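# Push capped vial block along tray with tinted plate

## Task

Pick up the tinted plate and with it shove the entire group of capped vials along the steel tray until the group rests against the empty end of the tray, all vials standing. Only the plate may push, held vertical or close to vertical and kept right behind the group until it arrives at the empty end; any other way fails. A vial broken by a sharp hit or squeeze fails the task, and so does lifting, tilting or dragging the tray.

## Robot and tools

Robot: two arms, left_arm and right_arm, each ending in an identical five-finger right hand (so the hands are not mirrored). The left arm stands on the +y side. Measured base positions in the scene frame: left_arm (+0.066, +0.514, 0) m, right_arm (+0.050, -0.710, 0) m, each turned only slightly about z.

Frames. Scene frame: origin at table-top height midway between the nominal bases, +x out over the table, +z up. Fixed cameras and the table use it. Every hand pose, velocity, target and wrist-camera pose is reported in that arm's own base frame, and offsets run along that arm's base axes, with rotation about the Hand target position. The hand point sits 0.15 m out from the wrist flange along the fingers and 0.05 m in front of the palm. Its +z runs along straight fingers, +y out of the palm, +x across the palm away from the thumb. Straight fingertips reach 0.06 to 0.07 m past it; a wrist bracket on the little-finger side can collide; palm down, the wrist may hang up to about 0.13 m below the point.

A row (used by execute_actions and move) is 28 numbers, all in [-1, 1], always filled for both arms: left dx, dy, dz, rx, ry, rz; left little, ring, middle, index, thumb_bend, thumb_turn, force_limit, speed; then the same 14 for the right arm. Pose numbers are offsets, not poses: they count from that arm's Hand target at the start of the action or move, in its base axes, with 1.0 meaning 0.6 m of travel or 180 degrees of turn; rx, ry, rz form one rotation vector. Every row in one action counts from that same start, and repeating an offset moves further. Six zeros re-command the current Hand target. Orientation is clipped to within 32 degrees of the measured one per step. Finger numbers are absolute targets: +1 open/straight, -1 closed; thumb_turn -1 puts the thumb opposite the fingers. force_limit maps -1..+1 to roughly 0..10 N (15 N for the thumb motors); speed rises from near 0 at -1 to full at +0.48 and above. There is no 'no change' value: to keep a hand as it is, resend the eight numbers of its last executed row (or, if none yet, its hand_measured six plus hand_force_limit and hand_speed). Close slowly (speed -0.94 or less) for a gentle hold.

Tools:
- execute_actions(actions, cameras): actions is a list of actions, each a table of up to 15 rows of 28 numbers, one row per 1/30 s step; a short table repeats its final row. Images appear only if actions is empty or cameras names them (["all"] for all).
- move(target, speed, blend, stop_force, zero, blocking, cameras): target is one 28-number row or up to 15 rows, all offsets from the same starting Hand targets. speed in m/s, 0.002 to 3.2 (default 0.25), one value or one per target. blend in m rounds corners (0 means stop at each). stop_force in N, 4 to 120, ends an arm's path when it feels that much push against its motion; leave it out when backing away from a contact, and don't trust it while the hand rotates. zero (only with stop_force) decides whether the force reference is reset first. blocking=false returns early but can't go with stop_force. Paths are straight and ignore obstacles; avoid passing near an arm's own base.
- wait(seconds 0 to 10, cameras): holds the last commands.
- stop(cameras): brakes a running move.
- zoom_image(camera, region [x0, y0, x1, y1] in pixels, at most 504 each way): camera is cam_high, cam_low, cam_left_wrist or cam_right_wrist.
- show_instructions(): shows the reference image pages.
- zero_wrist_force(arm): re-zeros that arm's wrist force sensor.
- finished_scene(scene): ends the current scene, numbered 1 to 2; irreversible.

Results give, per arm, end_effector_position (m), end_effector_quat_wxyz, velocities, Hand target (the base for the next offsets; the hand often rests slightly short of it), joint positions and torques, Wrist force and Wrist torque in the hand's own axes plus a peak line, and hand_measured, hand_stopped_by (moving, target, force, stalled, fault) and hand_load_n, each in motor order. A move adds a 'move:' line with its ending (done, off_target, moving, held, fault) and limits such as paced or held. Printed positions can be a few cm off. Image sizes: cam_high and cam_low 896x504, wrist cameras 672x504.

Avoid: pressing past a firm contact (arms are stiff), which triggers a 10 s stop; outside force near 150 N or joint torque at its limit (wrist joints about 36 to 41 N m) does the same. Hot motors (MOTOR HOT line, stop at 85 °C) come from long stretched holds or pushing toward unreachable poses. Don't let the arms touch each other. Nothing may fall or be left off the table. For this job: grasp the plate, stand it upright just behind the vial block, and push slowly and steadily toward the empty end, keeping contact, without striking or crushing vials and without disturbing the tray; then back off and check with cameras.

Each tool is called after "Request:" as name([rows], argument=value, ...), one row to a line, values as JSON.

Reference images:

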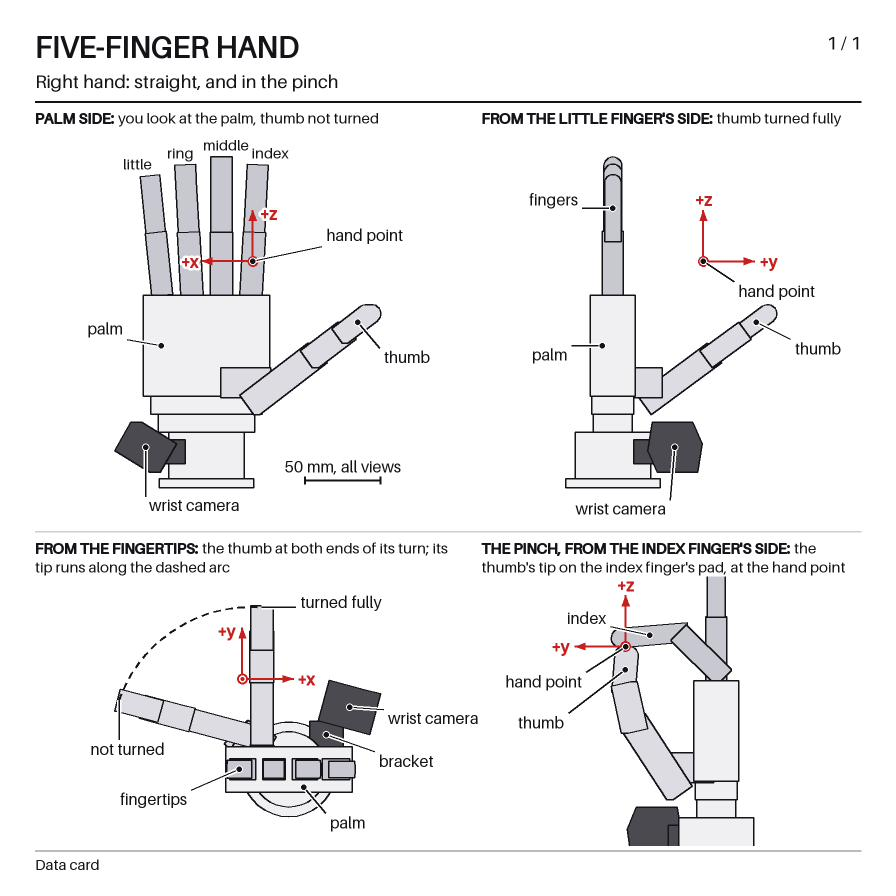

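## Session

Request:
execute_actions(actions=[])

Scene clock: 0.00 s.
left_arm: end_effector_position=(+1.2011, +0.1026, +0.1131) hand_measured=(+1.000, +1.000, +1.000, +1.000, +1.000, +1.000) hand_load_n=(+0.0, +0.0, +0.0, +0.0, +0.0, +0.0) hand_stopped_by=(target, target, target, target, target, target) hand_force_limit=0.00 hand_speed=-0.80 end_effector_quat_wxyz=(+0.271, +0.715, +0.067, +0.641) | right_arm: end_effector_position=(+1.3265, +0.1061, +0.3523) hand_measured=(+1.000, +1.000, +1.000, +1.000, +1.000, +1.000) hand_load_n=(+0.0, +0.0, +0.0, +0.0, +0.0, +0.0) hand_stopped_by=(target, target, target, target, target, target) hand_force_limit=0.00 hand_speed=-0.80 end_effector_quat_wxyz=(-0.444, +0.620, -0.254, +0.595)
Joint positions: left_arm=[0.076 -0.62 1.166 -0.511 1.953 1.091] | right_arm=[-0.125 -0.704 0.821 -0.227 1.194 -3.642]
Joint velocities: within noise
Joint torques (N m): no reading
Wrist force (N): no reading
Wrist torque (N m): no reading
Wrist force, peak (N): no reading
Hand target: left_arm +1.2011, +0.1026, +0.1131; +0.271, +0.715, +0.067, +0.641 | right_arm +1.3265, +0.1061, +0.3523; -0.444, +0.620, -0.254, +0.595

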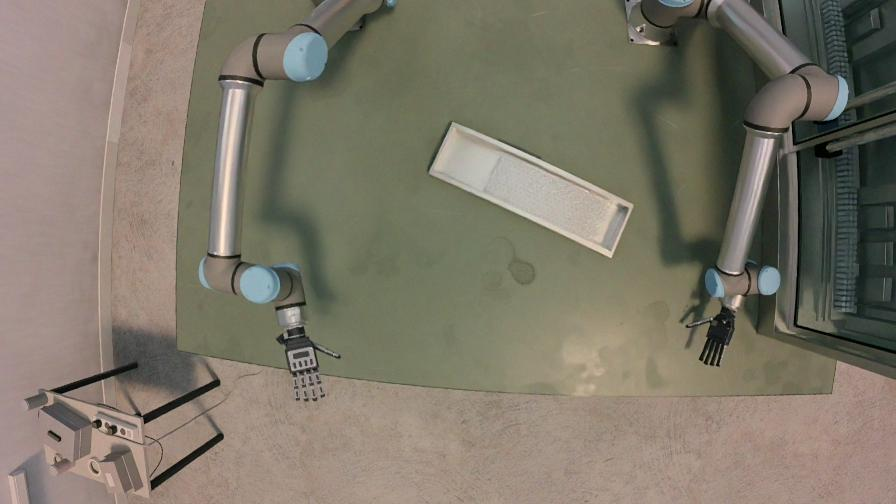

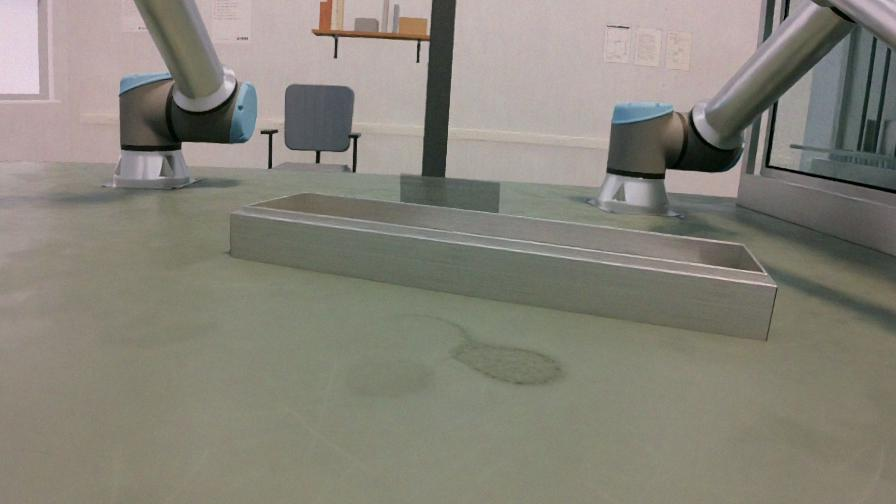

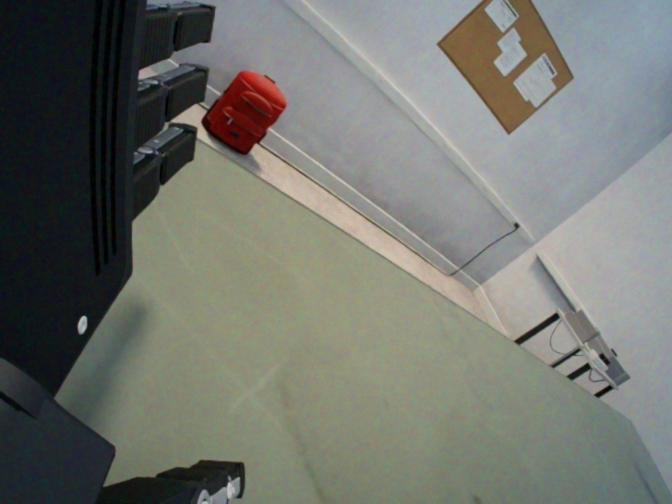

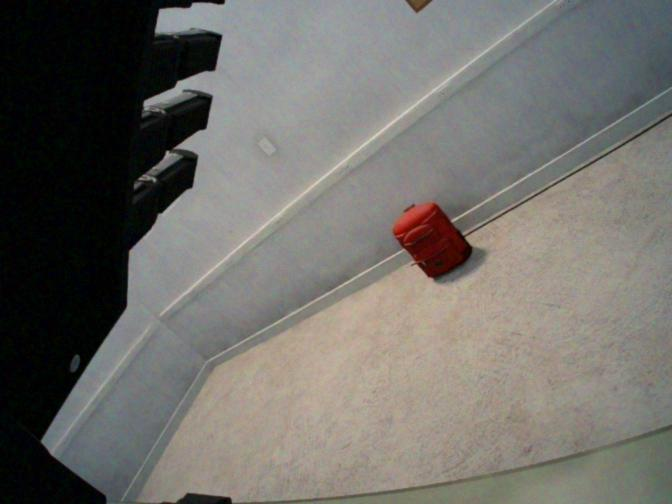

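Request:
zoom_image(camera="cam_high", region=[410, 100, 660, 280])

Request:
zoom_image(camera="cam_low", region=[210, 160, 520, 320])

Request:
zoom_image(camera="cam_low", region=[490, 180, 800, 340])

Scaled by 2.016 from the camera's 896x504 image, which has a finer 1280x720 frame.

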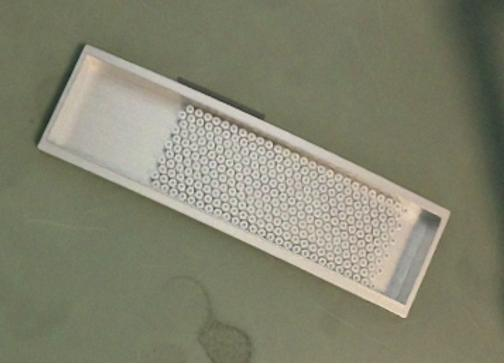

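Scaled by 1.626 from the camera's 896x504 image, which has a finer 1280x720 frame.

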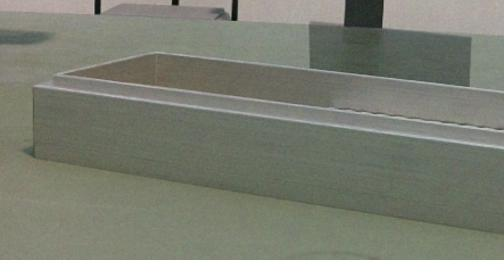

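Scaled by 1.626 from the camera's 896x504 image, which has a finer 1280x720 frame.

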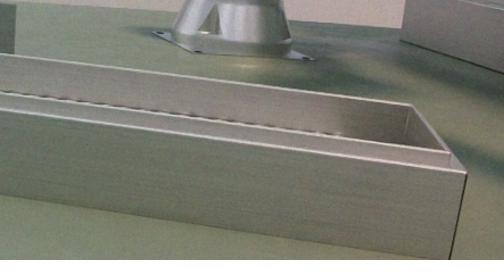

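Request:
zoom_image(camera="cam_low", region=[380, 160, 520, 240])

Request:
zoom_image(camera="cam_high", region=[485, 125, 555, 170])

Request:
zoom_image(camera="cam_high", region=[560, 170, 650, 270])

Request:
zoom_image(camera="cam_high", region=[480, 150, 570, 230])

Scaled by 3.600 from the camera's 896x504 image, which has a finer 1280x720 frame.

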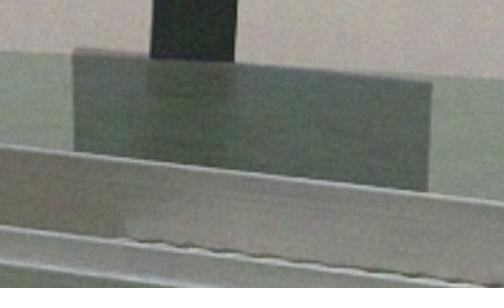

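Scaled by 7.200 from the camera's 896x504 image, which has a finer 1280x720 frame.

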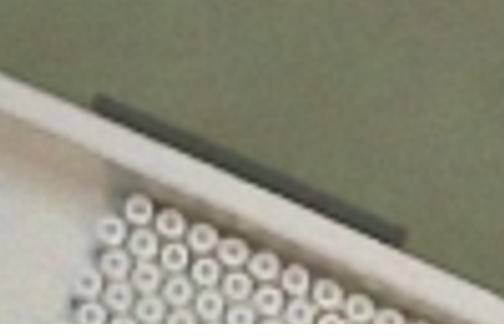

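Scaled by 5.040 from the camera's 896x504 image, which has a finer 1280x720 frame.

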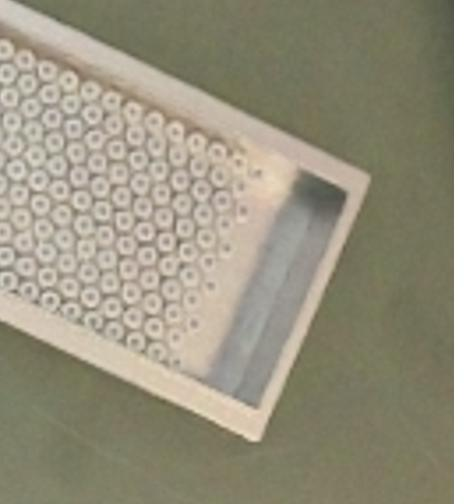

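Scaled by 5.600 from the camera's 896x504 image, which has a finer 1280x720 frame.

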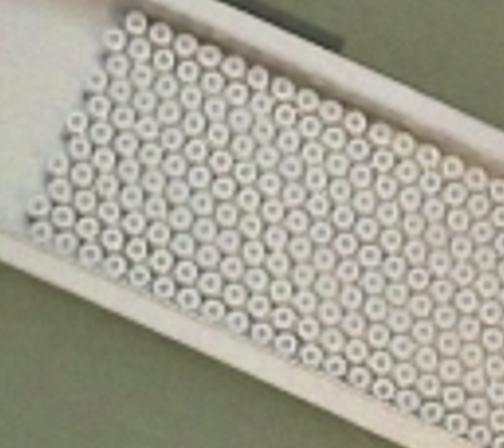

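Request:
move(target=[-0.668,-0.438,0.512,0.2806,0.4093,-0.1483, 1,1,1,1,1,1,0,-0.8, 0,0,0,0,0,0, 1,1,1,1,1,1,0,-0.8], speed=0.4, cameras=["all"])

Scene clock: 11.33 s.
left_arm: end_effector_position=(+0.8004, -0.1602, +0.4203) hand_measured=(+1.000, +1.000, +1.000, +1.000, +1.000, +1.000) hand_load_n=(+0.0, +0.0, +0.0, +0.0, +0.0, +0.0) hand_stopped_by=(target, target, target, target, target, target) hand_force_limit=0.00 hand_speed=-0.80 end_effector_quat_wxyz=(+0.000, +0.980, -0.200, -0.001) | right_arm: end_effector_position=(+1.3265, +0.1061, +0.3523) hand_measured=(+1.000, +1.000, +1.000, +1.000, +1.000, +1.000) hand_load_n=(+0.0, +0.0, +0.0, +0.0, +0.0, +0.0) hand_stopped_by=(target, target, target, target, target, target) hand_force_limit=0.00 hand_speed=-0.80 end_effector_quat_wxyz=(-0.444, +0.620, -0.254, +0.595)
Joint positions: left_arm=[-0.34 -0.876 0.813 1.635 1.57 1.633] | right_arm=[-0.125 -0.704 0.821 -0.227 1.194 -3.642]
Joint torques (N m): left_arm=[-16.69 -73.63 -28.95 8.1 -2.2 -2.51] | right_arm=[3.07 -117.8 -41.62 -2.66 -0.13 -0.14]
Wrist force (N): left_arm=[1.8 0.6 1.6] | right_arm=[0.0 0.2 -0.3]
Wrist torque (N m): left_arm=[-0.25 -0.04 0.45] | right_arm=[0.05 0.01 0.00]
Wrist force, peak (N): left_arm=[2.2 0.7 1.8] | right_arm=[-0.5 0.5 -0.5]
Hand target: left_arm +0.8003, -0.1602, +0.4203; +0.000, +0.980, -0.200, -0.001 | right_arm +1.3265, +0.1061, +0.3523; -0.444, +0.620, -0.254, +0.595
Off the commanded pose: left_arm 0.000 m, 0 deg | right_arm 0.000 m, 0 deg.
move: done
camera_calibration:
cam_left_wrist: T_world_to_cam=[[-0.139171, -0.990261, -0.00390624, -0.0484546], [-0.845262, 0.116736, 0.521444, 0.47374], [-0.51591, 0.0758717, -0.853276, 0.89425], [0, 0, 0, 1]] pos_world=[0.855043, -0.171134, 0.515824]

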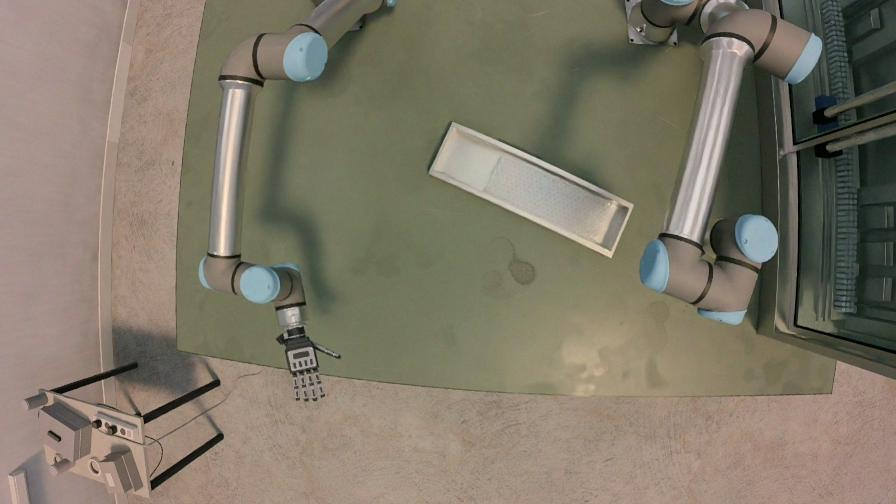

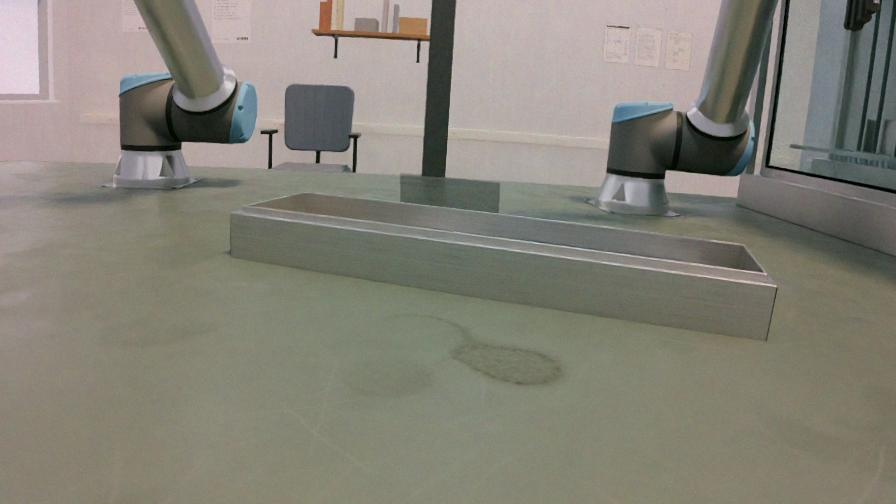

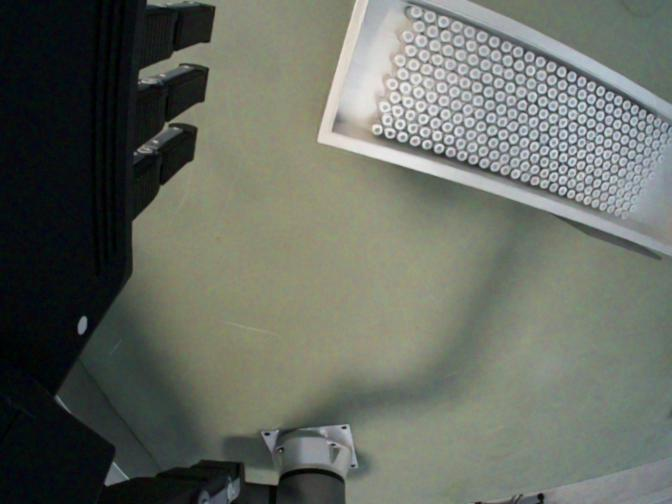

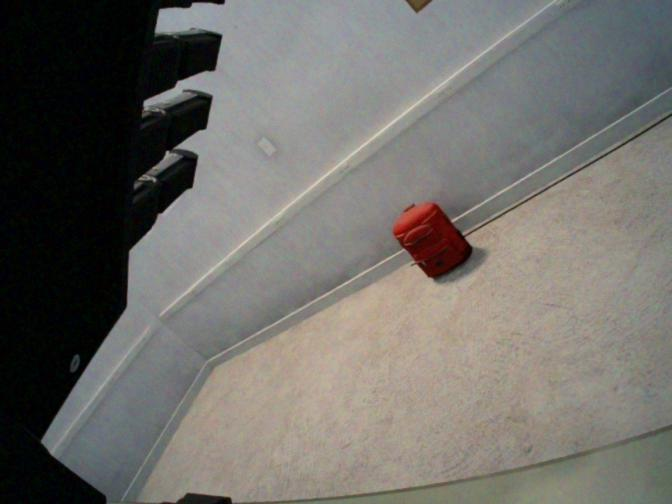

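Request:
zoom_image(camera="cam_left_wrist", region=[310, 0, 470, 180])

Request:
zoom_image(camera="cam_left_wrist", region=[520, 100, 672, 270])

Scaled by 2.800 from the camera's 672x504 image, which has a finer 960x720 frame.

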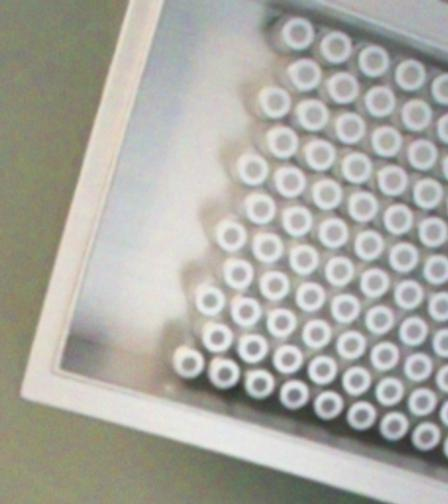

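Scaled by 2.965 from the camera's 672x504 image, which has a finer 960x720 frame.

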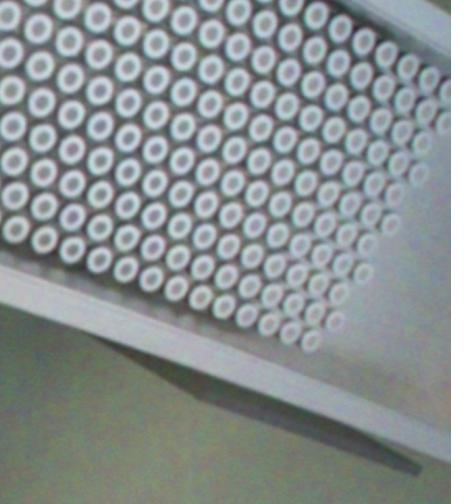

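Request:
move(target=[-0.417,-0.328,0,0,0,0.5, 1,1,1,1,1,-1,0,0.3, 0,0,0,0,0,0, 1,1,1,1,1,1,0,-0.8], speed=0.5, cameras=["cam_left_wrist","cam_high"])

Request:
zoom_image(camera="cam_left_wrist", region=[200, 80, 600, 380])

Scene clock: 15.50 s.
left_arm: end_effector_position=(+0.5502, -0.3570, +0.4203) hand_measured=(+1.000, +1.000, +1.000, +1.000, +1.000, -1.000) hand_load_n=(+0.0, +0.0, +0.0, +0.0, +0.0, +0.0) hand_stopped_by=(target, target, target, target, target, target) hand_force_limit=0.00 hand_speed=0.30 end_effector_quat_wxyz=(+0.000, +0.834, +0.551, -0.001) | right_arm: end_effector_position=(+1.3265, +0.1061, +0.3523) hand_measured=(+1.000, +1.000, +1.000, +1.000, +1.000, +1.000) hand_load_n=(+0.0, -0.5, +0.0, +0.0, +0.0, +0.0) hand_stopped_by=(target, target, target, target, target, target) hand_force_limit=0.00 hand_speed=-0.80 end_effector_quat_wxyz=(-0.444, +0.620, -0.254, +0.595)
Joint positions: left_arm=[-0.84 -1.371 1.536 1.406 1.573 -0.437] | right_arm=[-0.125 -0.704 0.821 -0.227 1.194 -3.642]
Joint torques (N m): left_arm=[-15.18 -55.78 -28.6 -0.27 -2.34 -1.81] | right_arm=[2.48 -114.18 -42.17 -2.8 -0.05 0.19]
Wrist force (N): left_arm=[1.9 -0.1 1.9] | right_arm=[-0.3 0.3 -0.1]
Wrist torque (N m): left_arm=[-0.35 -0.12 0.39] | right_arm=[0.05 0.05 -0.01]
Wrist force, peak (N): left_arm=[3.0 0.0 1.5] | right_arm=[0.1 0.8 0.2]
Hand target: left_arm +0.5501, -0.3570, +0.4203; +0.000, +0.834, +0.552, -0.001 | right_arm +1.3265, +0.1061, +0.3523; -0.444, +0.620, -0.254, +0.595
Off the commanded pose: left_arm 0.000 m, 0 deg | right_arm 0.000 m, 0 deg.
move: done
camera_calibration:
cam_left_wrist: T_world_to_cam=[[0.990224, -0.139425, -0.00404837, -0.595716], [-0.11685, -0.84504, 0.521779, -0.45903], [-0.0761699, -0.516205, -0.853071, 0.326612], [0, 0, 0, 1]] pos_world=[0.561133, -0.302358, 0.515724]
Images, in order (width x height): cam_high 896x504, cam_left_wrist 672x504.

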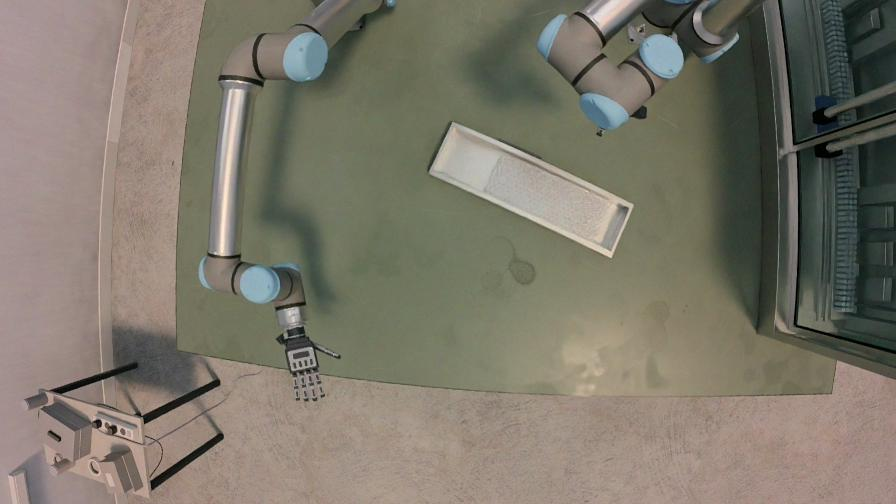

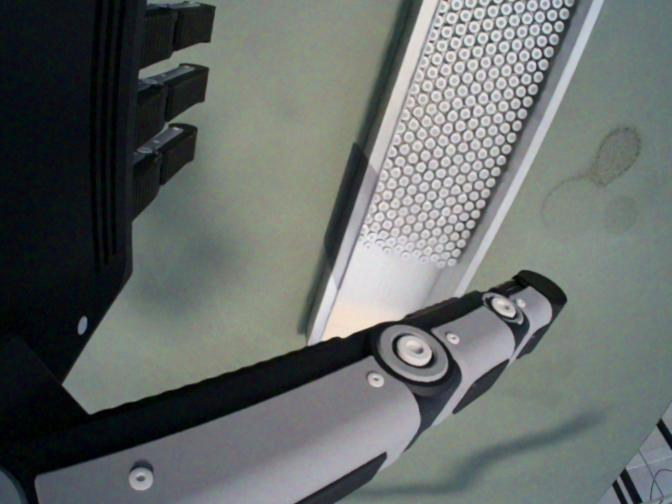

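Scaled by 1.260 from the camera's 672x504 image, which has a finer 960x720 frame.

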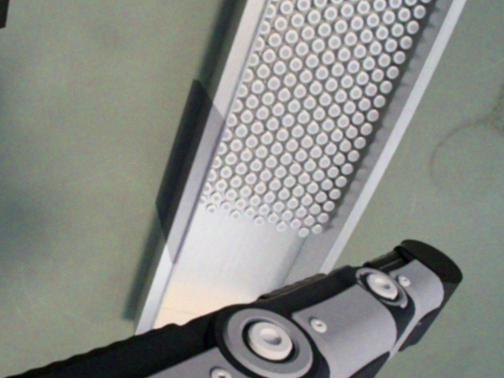

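Request:
zoom_image(camera="cam_left_wrist", region=[290, 120, 410, 290])

Scaled by 2.965 from the camera's 672x504 image, which has a finer 960x720 frame.

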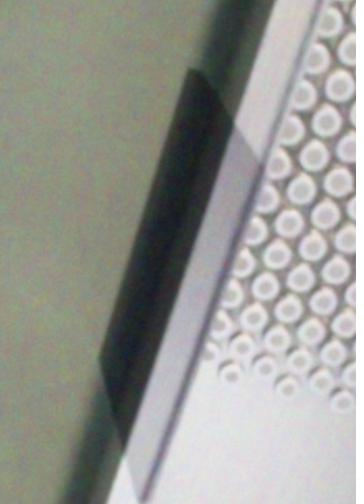

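Request:
move(target=[0.0982,-0.3543,-0.2838,0.0206,0.0486,0, 1,1,1,1,1,-1,0,0.3, 0,0,0,0,0,0, 1,1,1,1,1,1,0,-0.8], speed=0.4, cameras=["cam_left_wrist","cam_low"])

Request:
zoom_image(camera="cam_left_wrist", region=[150, 0, 500, 400])

Scene clock: 19.57 s.
left_arm: end_effector_position=(+0.6090, -0.5695, +0.2500) hand_measured=(+1.000, +1.000, +1.000, +1.000, +1.000, -1.000) hand_load_n=(+0.0, +0.0, +0.0, +0.0, +0.0, +0.0) hand_stopped_by=(target, target, target, target, target, target) hand_force_limit=0.00 hand_speed=0.30 end_effector_quat_wxyz=(-0.069, +0.831, +0.550, -0.047) | right_arm: end_effector_position=(+1.3265, +0.1061, +0.3523) hand_measured=(+1.000, +1.000, +1.000, +1.000, +1.000, +1.000) hand_load_n=(+0.0, +0.0, +0.0, +0.0, +0.0, +0.0) hand_stopped_by=(target, target, target, target, target, target) hand_force_limit=0.00 hand_speed=-0.80 end_effector_quat_wxyz=(-0.444, +0.620, -0.254, +0.595)
Joint positions: left_arm=[-0.939 -0.937 1.236 1.414 1.657 -0.53] | right_arm=[-0.125 -0.704 0.821 -0.227 1.194 -3.642]
Joint torques (N m): left_arm=[-15.72 -68.92 -48.47 8.34 2.8 -1.75] | right_arm=[0.06 -118.18 -42.04 -2.39 -0.23 -0.07]
Wrist force (N): left_arm=[2.3 0.5 1.8] | right_arm=[-0.2 0.2 -0.1]
Wrist torque (N m): left_arm=[-0.26 -0.10 0.43] | right_arm=[0.04 0.03 0.00]
Wrist force, peak (N): left_arm=[1.0 1.7 3.4] | right_arm=[-0.4 0.6 -0.3]
Hand target: left_arm +0.6091, -0.5696, +0.2500; -0.069, +0.831, +0.550, -0.047 | right_arm +1.3265, +0.1061, +0.3523; -0.444, +0.620, -0.254, +0.595
Off the commanded pose: left_arm 0.000 m, 0 deg | right_arm 0.000 m, 0 deg.
move: done
camera_calibration:
cam_left_wrist: T_world_to_cam=[[0.97746, -0.133745, -0.163353, -0.63349], [-0.0401859, -0.877463, 0.477957, -0.597099], [-0.207261, -0.46062, -0.86306, 0.190231], [0, 0, 0, 1]] pos_world=[0.634643, -0.521034, 0.346086]
Images, in order (width x height): cam_low 896x504, cam_left_wrist 672x504.

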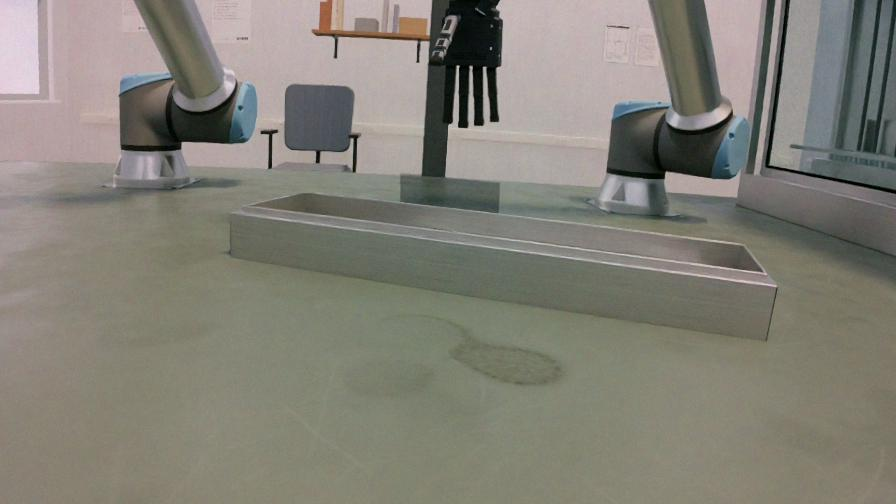

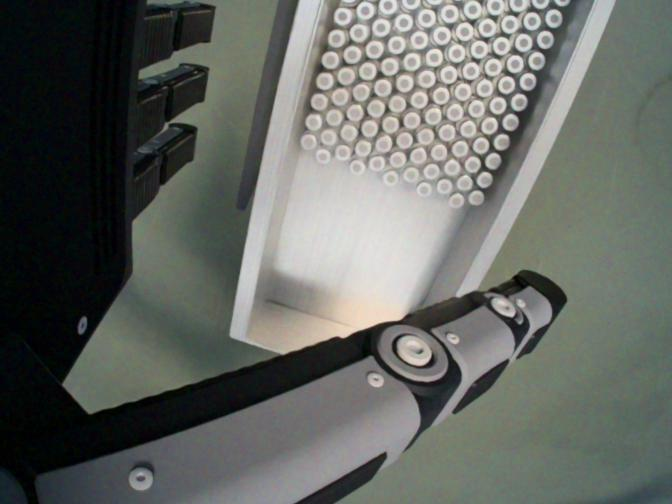

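Scaled by 1.260 from the camera's 672x504 image, which has a finer 960x720 frame.

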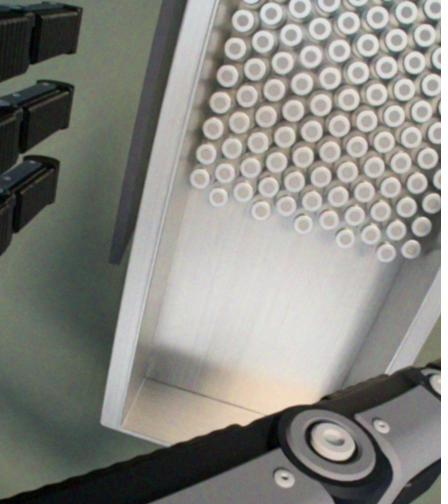

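Request:
zoom_image(camera="cam_left_wrist", region=[200, 0, 350, 230])

Scaled by 2.191 from the camera's 672x504 image, which has a finer 960x720 frame.

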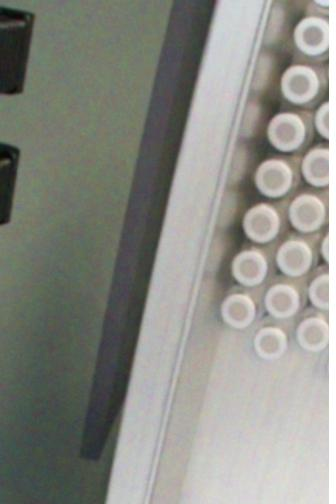

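Request:
move(target=[-0.0402,-0.0153,-0.1167,-0.0039,-0.0092,0, 1,1,1,1,1,-1,0,0.3, 0,0,0,0,0,0, 1,1,1,1,1,1,0,-0.8], speed=0.2, cameras=["cam_left_wrist","cam_low"])

Request:
zoom_image(camera="cam_left_wrist", region=[100, 0, 350, 270])

Request:
zoom_image(camera="cam_low", region=[380, 60, 560, 240])

Scene clock: 23.33 s.
left_arm: end_effector_position=(+0.5850, -0.5787, +0.1801) hand_measured=(+1.000, +1.000, +1.000, +1.000, +1.000, -1.000) hand_load_n=(+0.0, +0.0, +0.0, +0.0, +0.0, +0.0) hand_stopped_by=(target, target, target, target, target, target) hand_force_limit=0.00 hand_speed=0.30 end_effector_quat_wxyz=(-0.056, +0.832, +0.550, -0.038) | right_arm: end_effector_position=(+1.3265, +0.1061, +0.3523) hand_measured=(+1.000, +1.000, +1.000, +1.000, +1.000, +1.000) hand_load_n=(+0.0, +0.0, +0.0, +0.0, +0.0, +0.0) hand_stopped_by=(target, target, target, target, target, target) hand_force_limit=0.00 hand_speed=-0.80 end_effector_quat_wxyz=(-0.444, +0.620, -0.254, +0.595)
Joint positions: left_arm=[-0.977 -0.929 1.347 1.265 1.645 -0.57] | right_arm=[-0.125 -0.704 0.821 -0.227 1.194 -3.642]
Joint torques (N m): left_arm=[-14.67 -68.57 -24.74 0.34 -2.22 -2.55] | right_arm=[-0.34 -115.37 -43.69 -2.68 -0.08 -0.25]
Wrist force (N): left_arm=[2.2 0.1 2.0] | right_arm=[0.2 -0.1 -0.1]
Wrist torque (N m): left_arm=[-0.34 -0.09 0.43] | right_arm=[0.00 -0.03 0.01]
Wrist force, peak (N): left_arm=[2.1 0.0 3.1] | right_arm=[0.1 0.8 0.0]
Hand target: left_arm +0.5849, -0.5788, +0.1800; -0.056, +0.832, +0.550, -0.038 | right_arm +1.3265, +0.1061, +0.3523; -0.444, +0.620, -0.254, +0.595
Off the commanded pose: left_arm 0.000 m, 0 deg | right_arm 0.000 m, 0 deg.
move: done
camera_calibration:
cam_left_wrist: T_world_to_cam=[[0.981736, -0.135534, -0.133513, -0.631539], [-0.0540756, -0.871621, 0.487189, -0.562933], [-0.182404, -0.471071, -0.86303, 0.0999862], [0, 0, 0, 1]] pos_world=[0.607801, -0.529159, 0.276227]
Images, in order (width x height): cam_low 896x504, cam_left_wrist 672x504.

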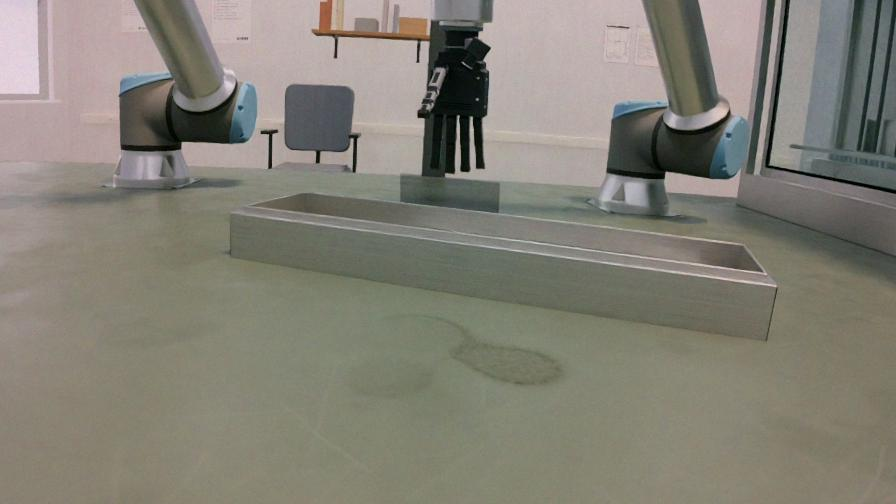

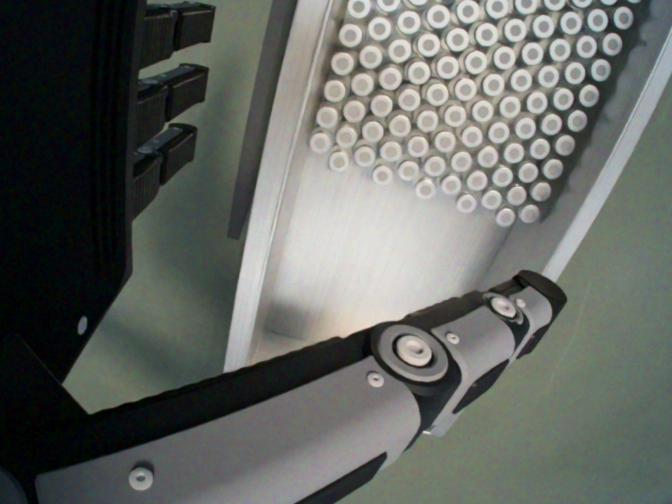

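Scaled by 1.867 from the camera's 672x504 image, which has a finer 960x720 frame.

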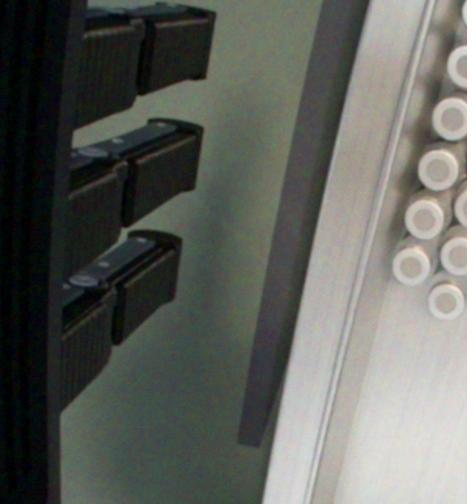

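Scaled by 2.800 from the camera's 896x504 image, which has a finer 1280x720 frame.

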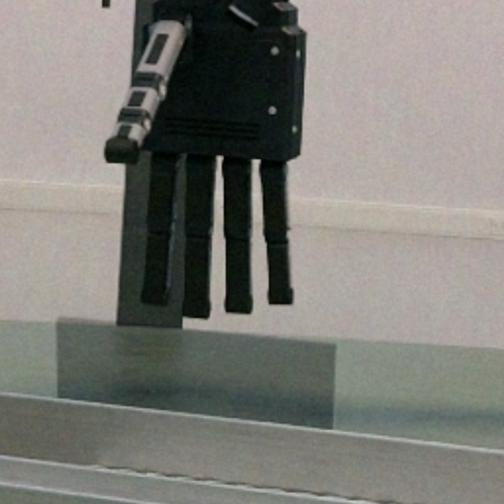

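Request:
move(target=[-0.0145,0.0135,-0.1583,0,0,0, 1,1,1,1,1,-1,0,0.3, 0,0,0,0,0,0, 1,1,1,1,1,1,0,-0.8], speed=0.08, stop_force=12, cameras=["cam_left_wrist","cam_low","cam_high"])

Request:
zoom_image(camera="cam_left_wrist", region=[100, 0, 450, 350])

Request:
zoom_image(camera="cam_low", region=[380, 80, 560, 260])

Scene clock: 26.43 s.
left_arm: end_effector_position=(+0.5762, -0.5707, +0.0850) hand_measured=(+1.000, +1.000, +1.000, +1.000, +1.000, -1.000) hand_load_n=(+0.0, +0.0, +0.0, +0.5, +0.0, +0.0) hand_stopped_by=(target, target, target, target, target, target) hand_force_limit=0.00 hand_speed=0.30 end_effector_quat_wxyz=(-0.056, +0.832, +0.550, -0.038) | right_arm: end_effector_position=(+1.3265, +0.1061, +0.3523) hand_measured=(+1.000, +1.000, +1.000, +1.000, +1.000, +1.000) hand_load_n=(+0.0, +0.0, +0.0, -0.5, +0.5, +0.0) hand_stopped_by=(target, target, target, target, target, target) hand_force_limit=0.00 hand_speed=-0.80 end_effector_quat_wxyz=(-0.444, +0.620, -0.254, +0.595)
Joint positions: left_arm=[-0.98 -0.872 1.436 1.119 1.646 -0.574] | right_arm=[-0.125 -0.704 0.821 -0.227 1.194 -3.642]
Joint torques (N m): left_arm=[-16.7 -67.7 -21.12 0.06 1.24 -2.48] | right_arm=[1.5 -118.58 -43.15 -2.27 -0.05 0.06]
Wrist force (N): left_arm=[2.2 0.1 2.0] | right_arm=[-0.2 0.3 0.0]
Wrist torque (N m): left_arm=[-0.34 -0.11 0.38] | right_arm=[0.04 0.03 0.00]
Wrist force, peak (N): left_arm=[2.7 0.4 2.5] | right_arm=[-0.3 0.6 -0.2]
Hand target: left_arm +0.5762, -0.5707, +0.0850; -0.056, +0.832, +0.550, -0.038 | right_arm +1.3265, +0.1061, +0.3523; -0.444, +0.620, -0.254, +0.595
Off the commanded pose: left_arm 0.000 m, 0 deg | right_arm 0.000 m, 0 deg.
move: done
camera_calibration:
cam_left_wrist: T_world_to_cam=[[0.981733, -0.135614, -0.133453, -0.634648], [-0.0541574, -0.871567, 0.487276, -0.509951], [-0.182395, -0.471147, -0.86299, 0.0200884], [0, 0, 0, 1]] pos_world=[0.599101, -0.521059, 0.181127]
Images, in order (width x height): cam_high 896x504, cam_low 896x504, cam_left_wrist 672x504.

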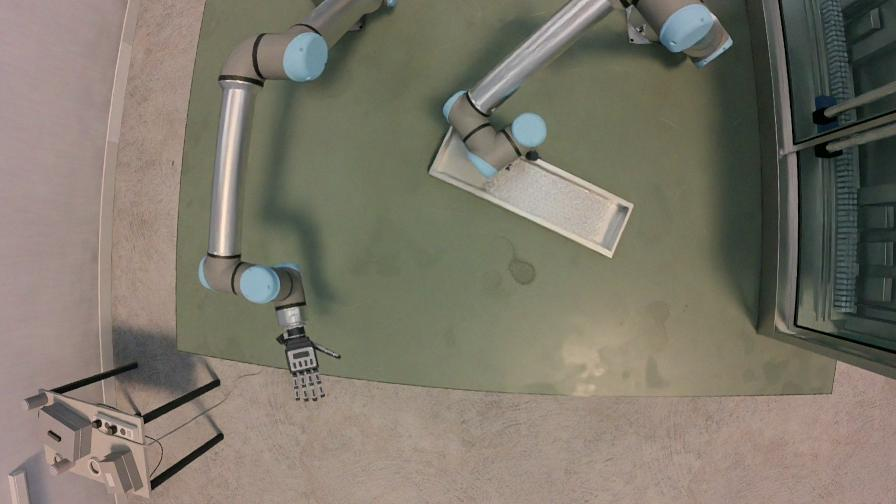

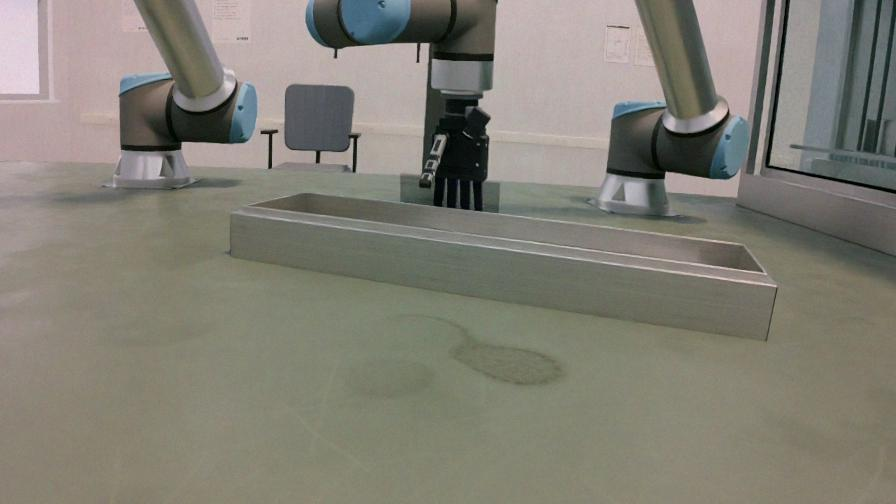

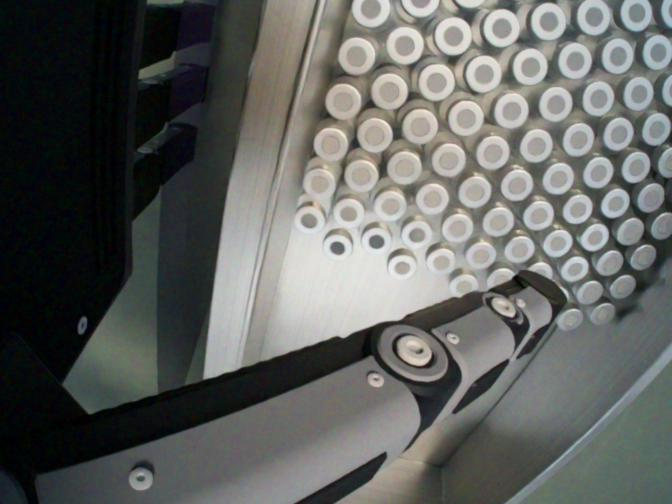

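Scaled by 1.440 from the camera's 672x504 image, which has a finer 960x720 frame.

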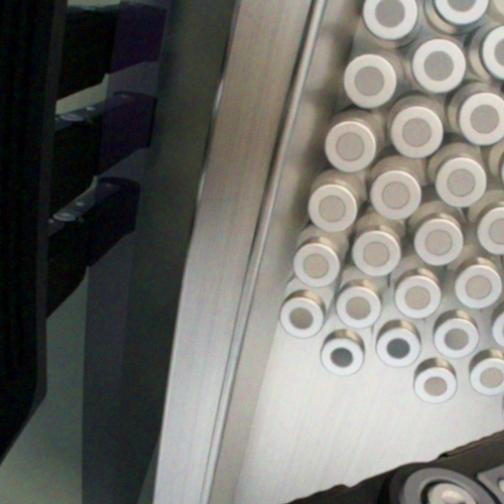

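Scaled by 2.800 from the camera's 896x504 image, which has a finer 1280x720 frame.

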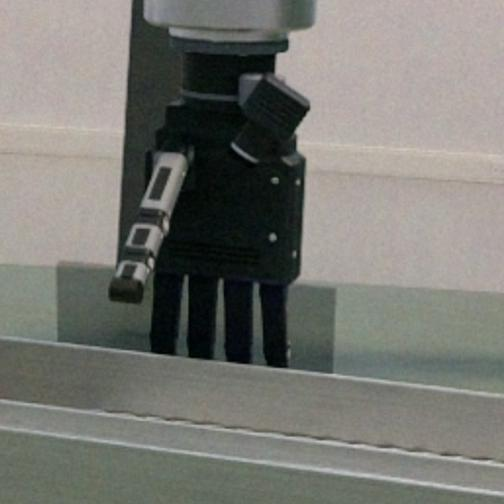

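Request:
move(target=[0.0061,-0.0026,-0.01,0,0,0, 1,1,1,1,-0.2,-1,0,-0.3, 0,0,0,0,0,0, 1,1,1,1,1,1,0,-0.8], speed=0.03, stop_force=12, cameras=["cam_left_wrist","cam_low"])

Request:
zoom_image(camera="cam_left_wrist", region=[50, 0, 400, 400])

Request:
zoom_image(camera="cam_low", region=[380, 80, 560, 260])

Scene clock: 37.10 s.
left_arm: end_effector_position=(+0.5799, -0.5722, +0.0790) hand_measured=(+1.000, +1.000, +1.000, +1.000, -0.200, -1.000) hand_load_n=(+0.0, +0.0, +0.0, +0.0, +0.0, +0.0) hand_stopped_by=(target, target, target, target, target, target) hand_force_limit=0.00 hand_speed=-0.30 end_effector_quat_wxyz=(-0.056, +0.832, +0.550, -0.038) | right_arm: end_effector_position=(+1.3265, +0.1061, +0.3523) hand_measured=(+1.000, +1.000, +1.000, +1.000, +1.000, +1.000) hand_load_n=(+0.0, +0.0, +0.0, +0.0, +0.0, +0.0) hand_stopped_by=(target, target, target, target, target, target) hand_force_limit=0.00 hand_speed=-0.80 end_effector_quat_wxyz=(-0.444, +0.620, -0.254, +0.595)
Joint positions: left_arm=[-0.977 -0.862 1.43 1.115 1.646 -0.571] | right_arm=[-0.125 -0.704 0.821 -0.227 1.194 -3.642]
Joint torques (N m): left_arm=[21.22 -68.59 -42.95 0.21 -1.58 2.29] | right_arm=[0.49 -114.74 -42.51 -2.16 0.02 -0.26]
Wrist force (N): left_arm=[2.3 0.2 2.3] | right_arm=[-0.6 0.1 -0.3]
Wrist torque (N m): left_arm=[-0.33 -0.14 0.40] | right_arm=[0.03 0.10 -0.04]
Wrist force, peak (N): left_arm=[2.6 0.0 2.5] | right_arm=[0.0 0.8 0.3]
Hand target: left_arm +0.5799, -0.5722, +0.0790; -0.056, +0.832, +0.550, -0.038 | right_arm +1.3265, +0.1061, +0.3523; -0.444, +0.620, -0.254, +0.595
Off the commanded pose: left_arm 0.000 m, 0 deg | right_arm 0.000 m, 0 deg.
move: done
camera_calibration:
cam_left_wrist: T_world_to_cam=[[0.981733, -0.135614, -0.133453, -0.639284], [-0.0541574, -0.871567, 0.487276, -0.508134], [-0.182395, -0.471147, -0.86299, 0.0148786], [0, 0, 0, 1]] pos_world=[0.602801, -0.522559, 0.175127]
Images, in order (width x height): cam_low 896x504, cam_left_wrist 672x504.

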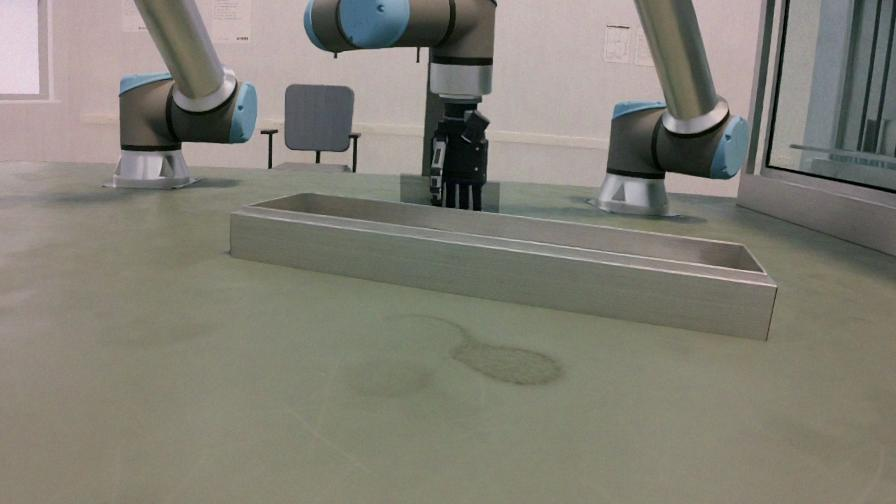

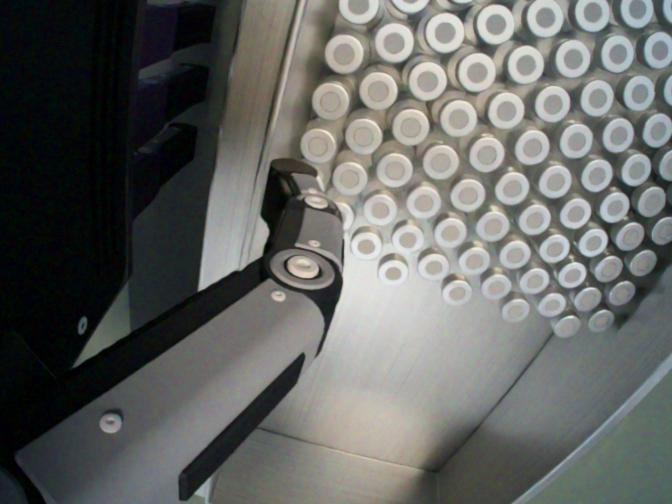

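Scaled by 1.260 from the camera's 672x504 image, which has a finer 960x720 frame.

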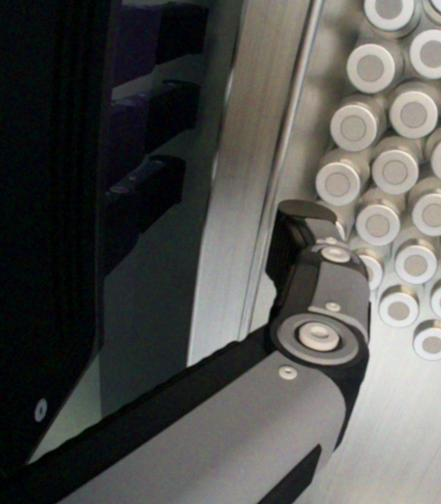

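Scaled by 2.800 from the camera's 896x504 image, which has a finer 1280x720 frame.

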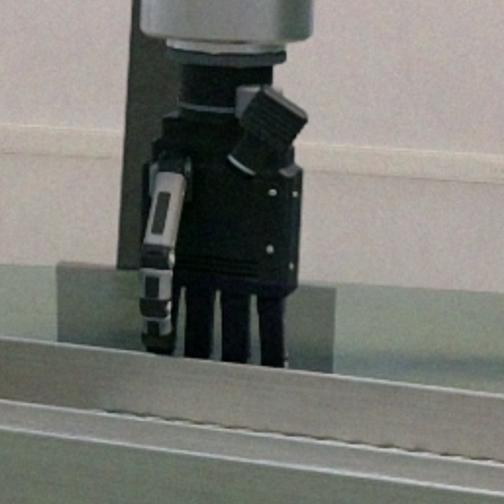

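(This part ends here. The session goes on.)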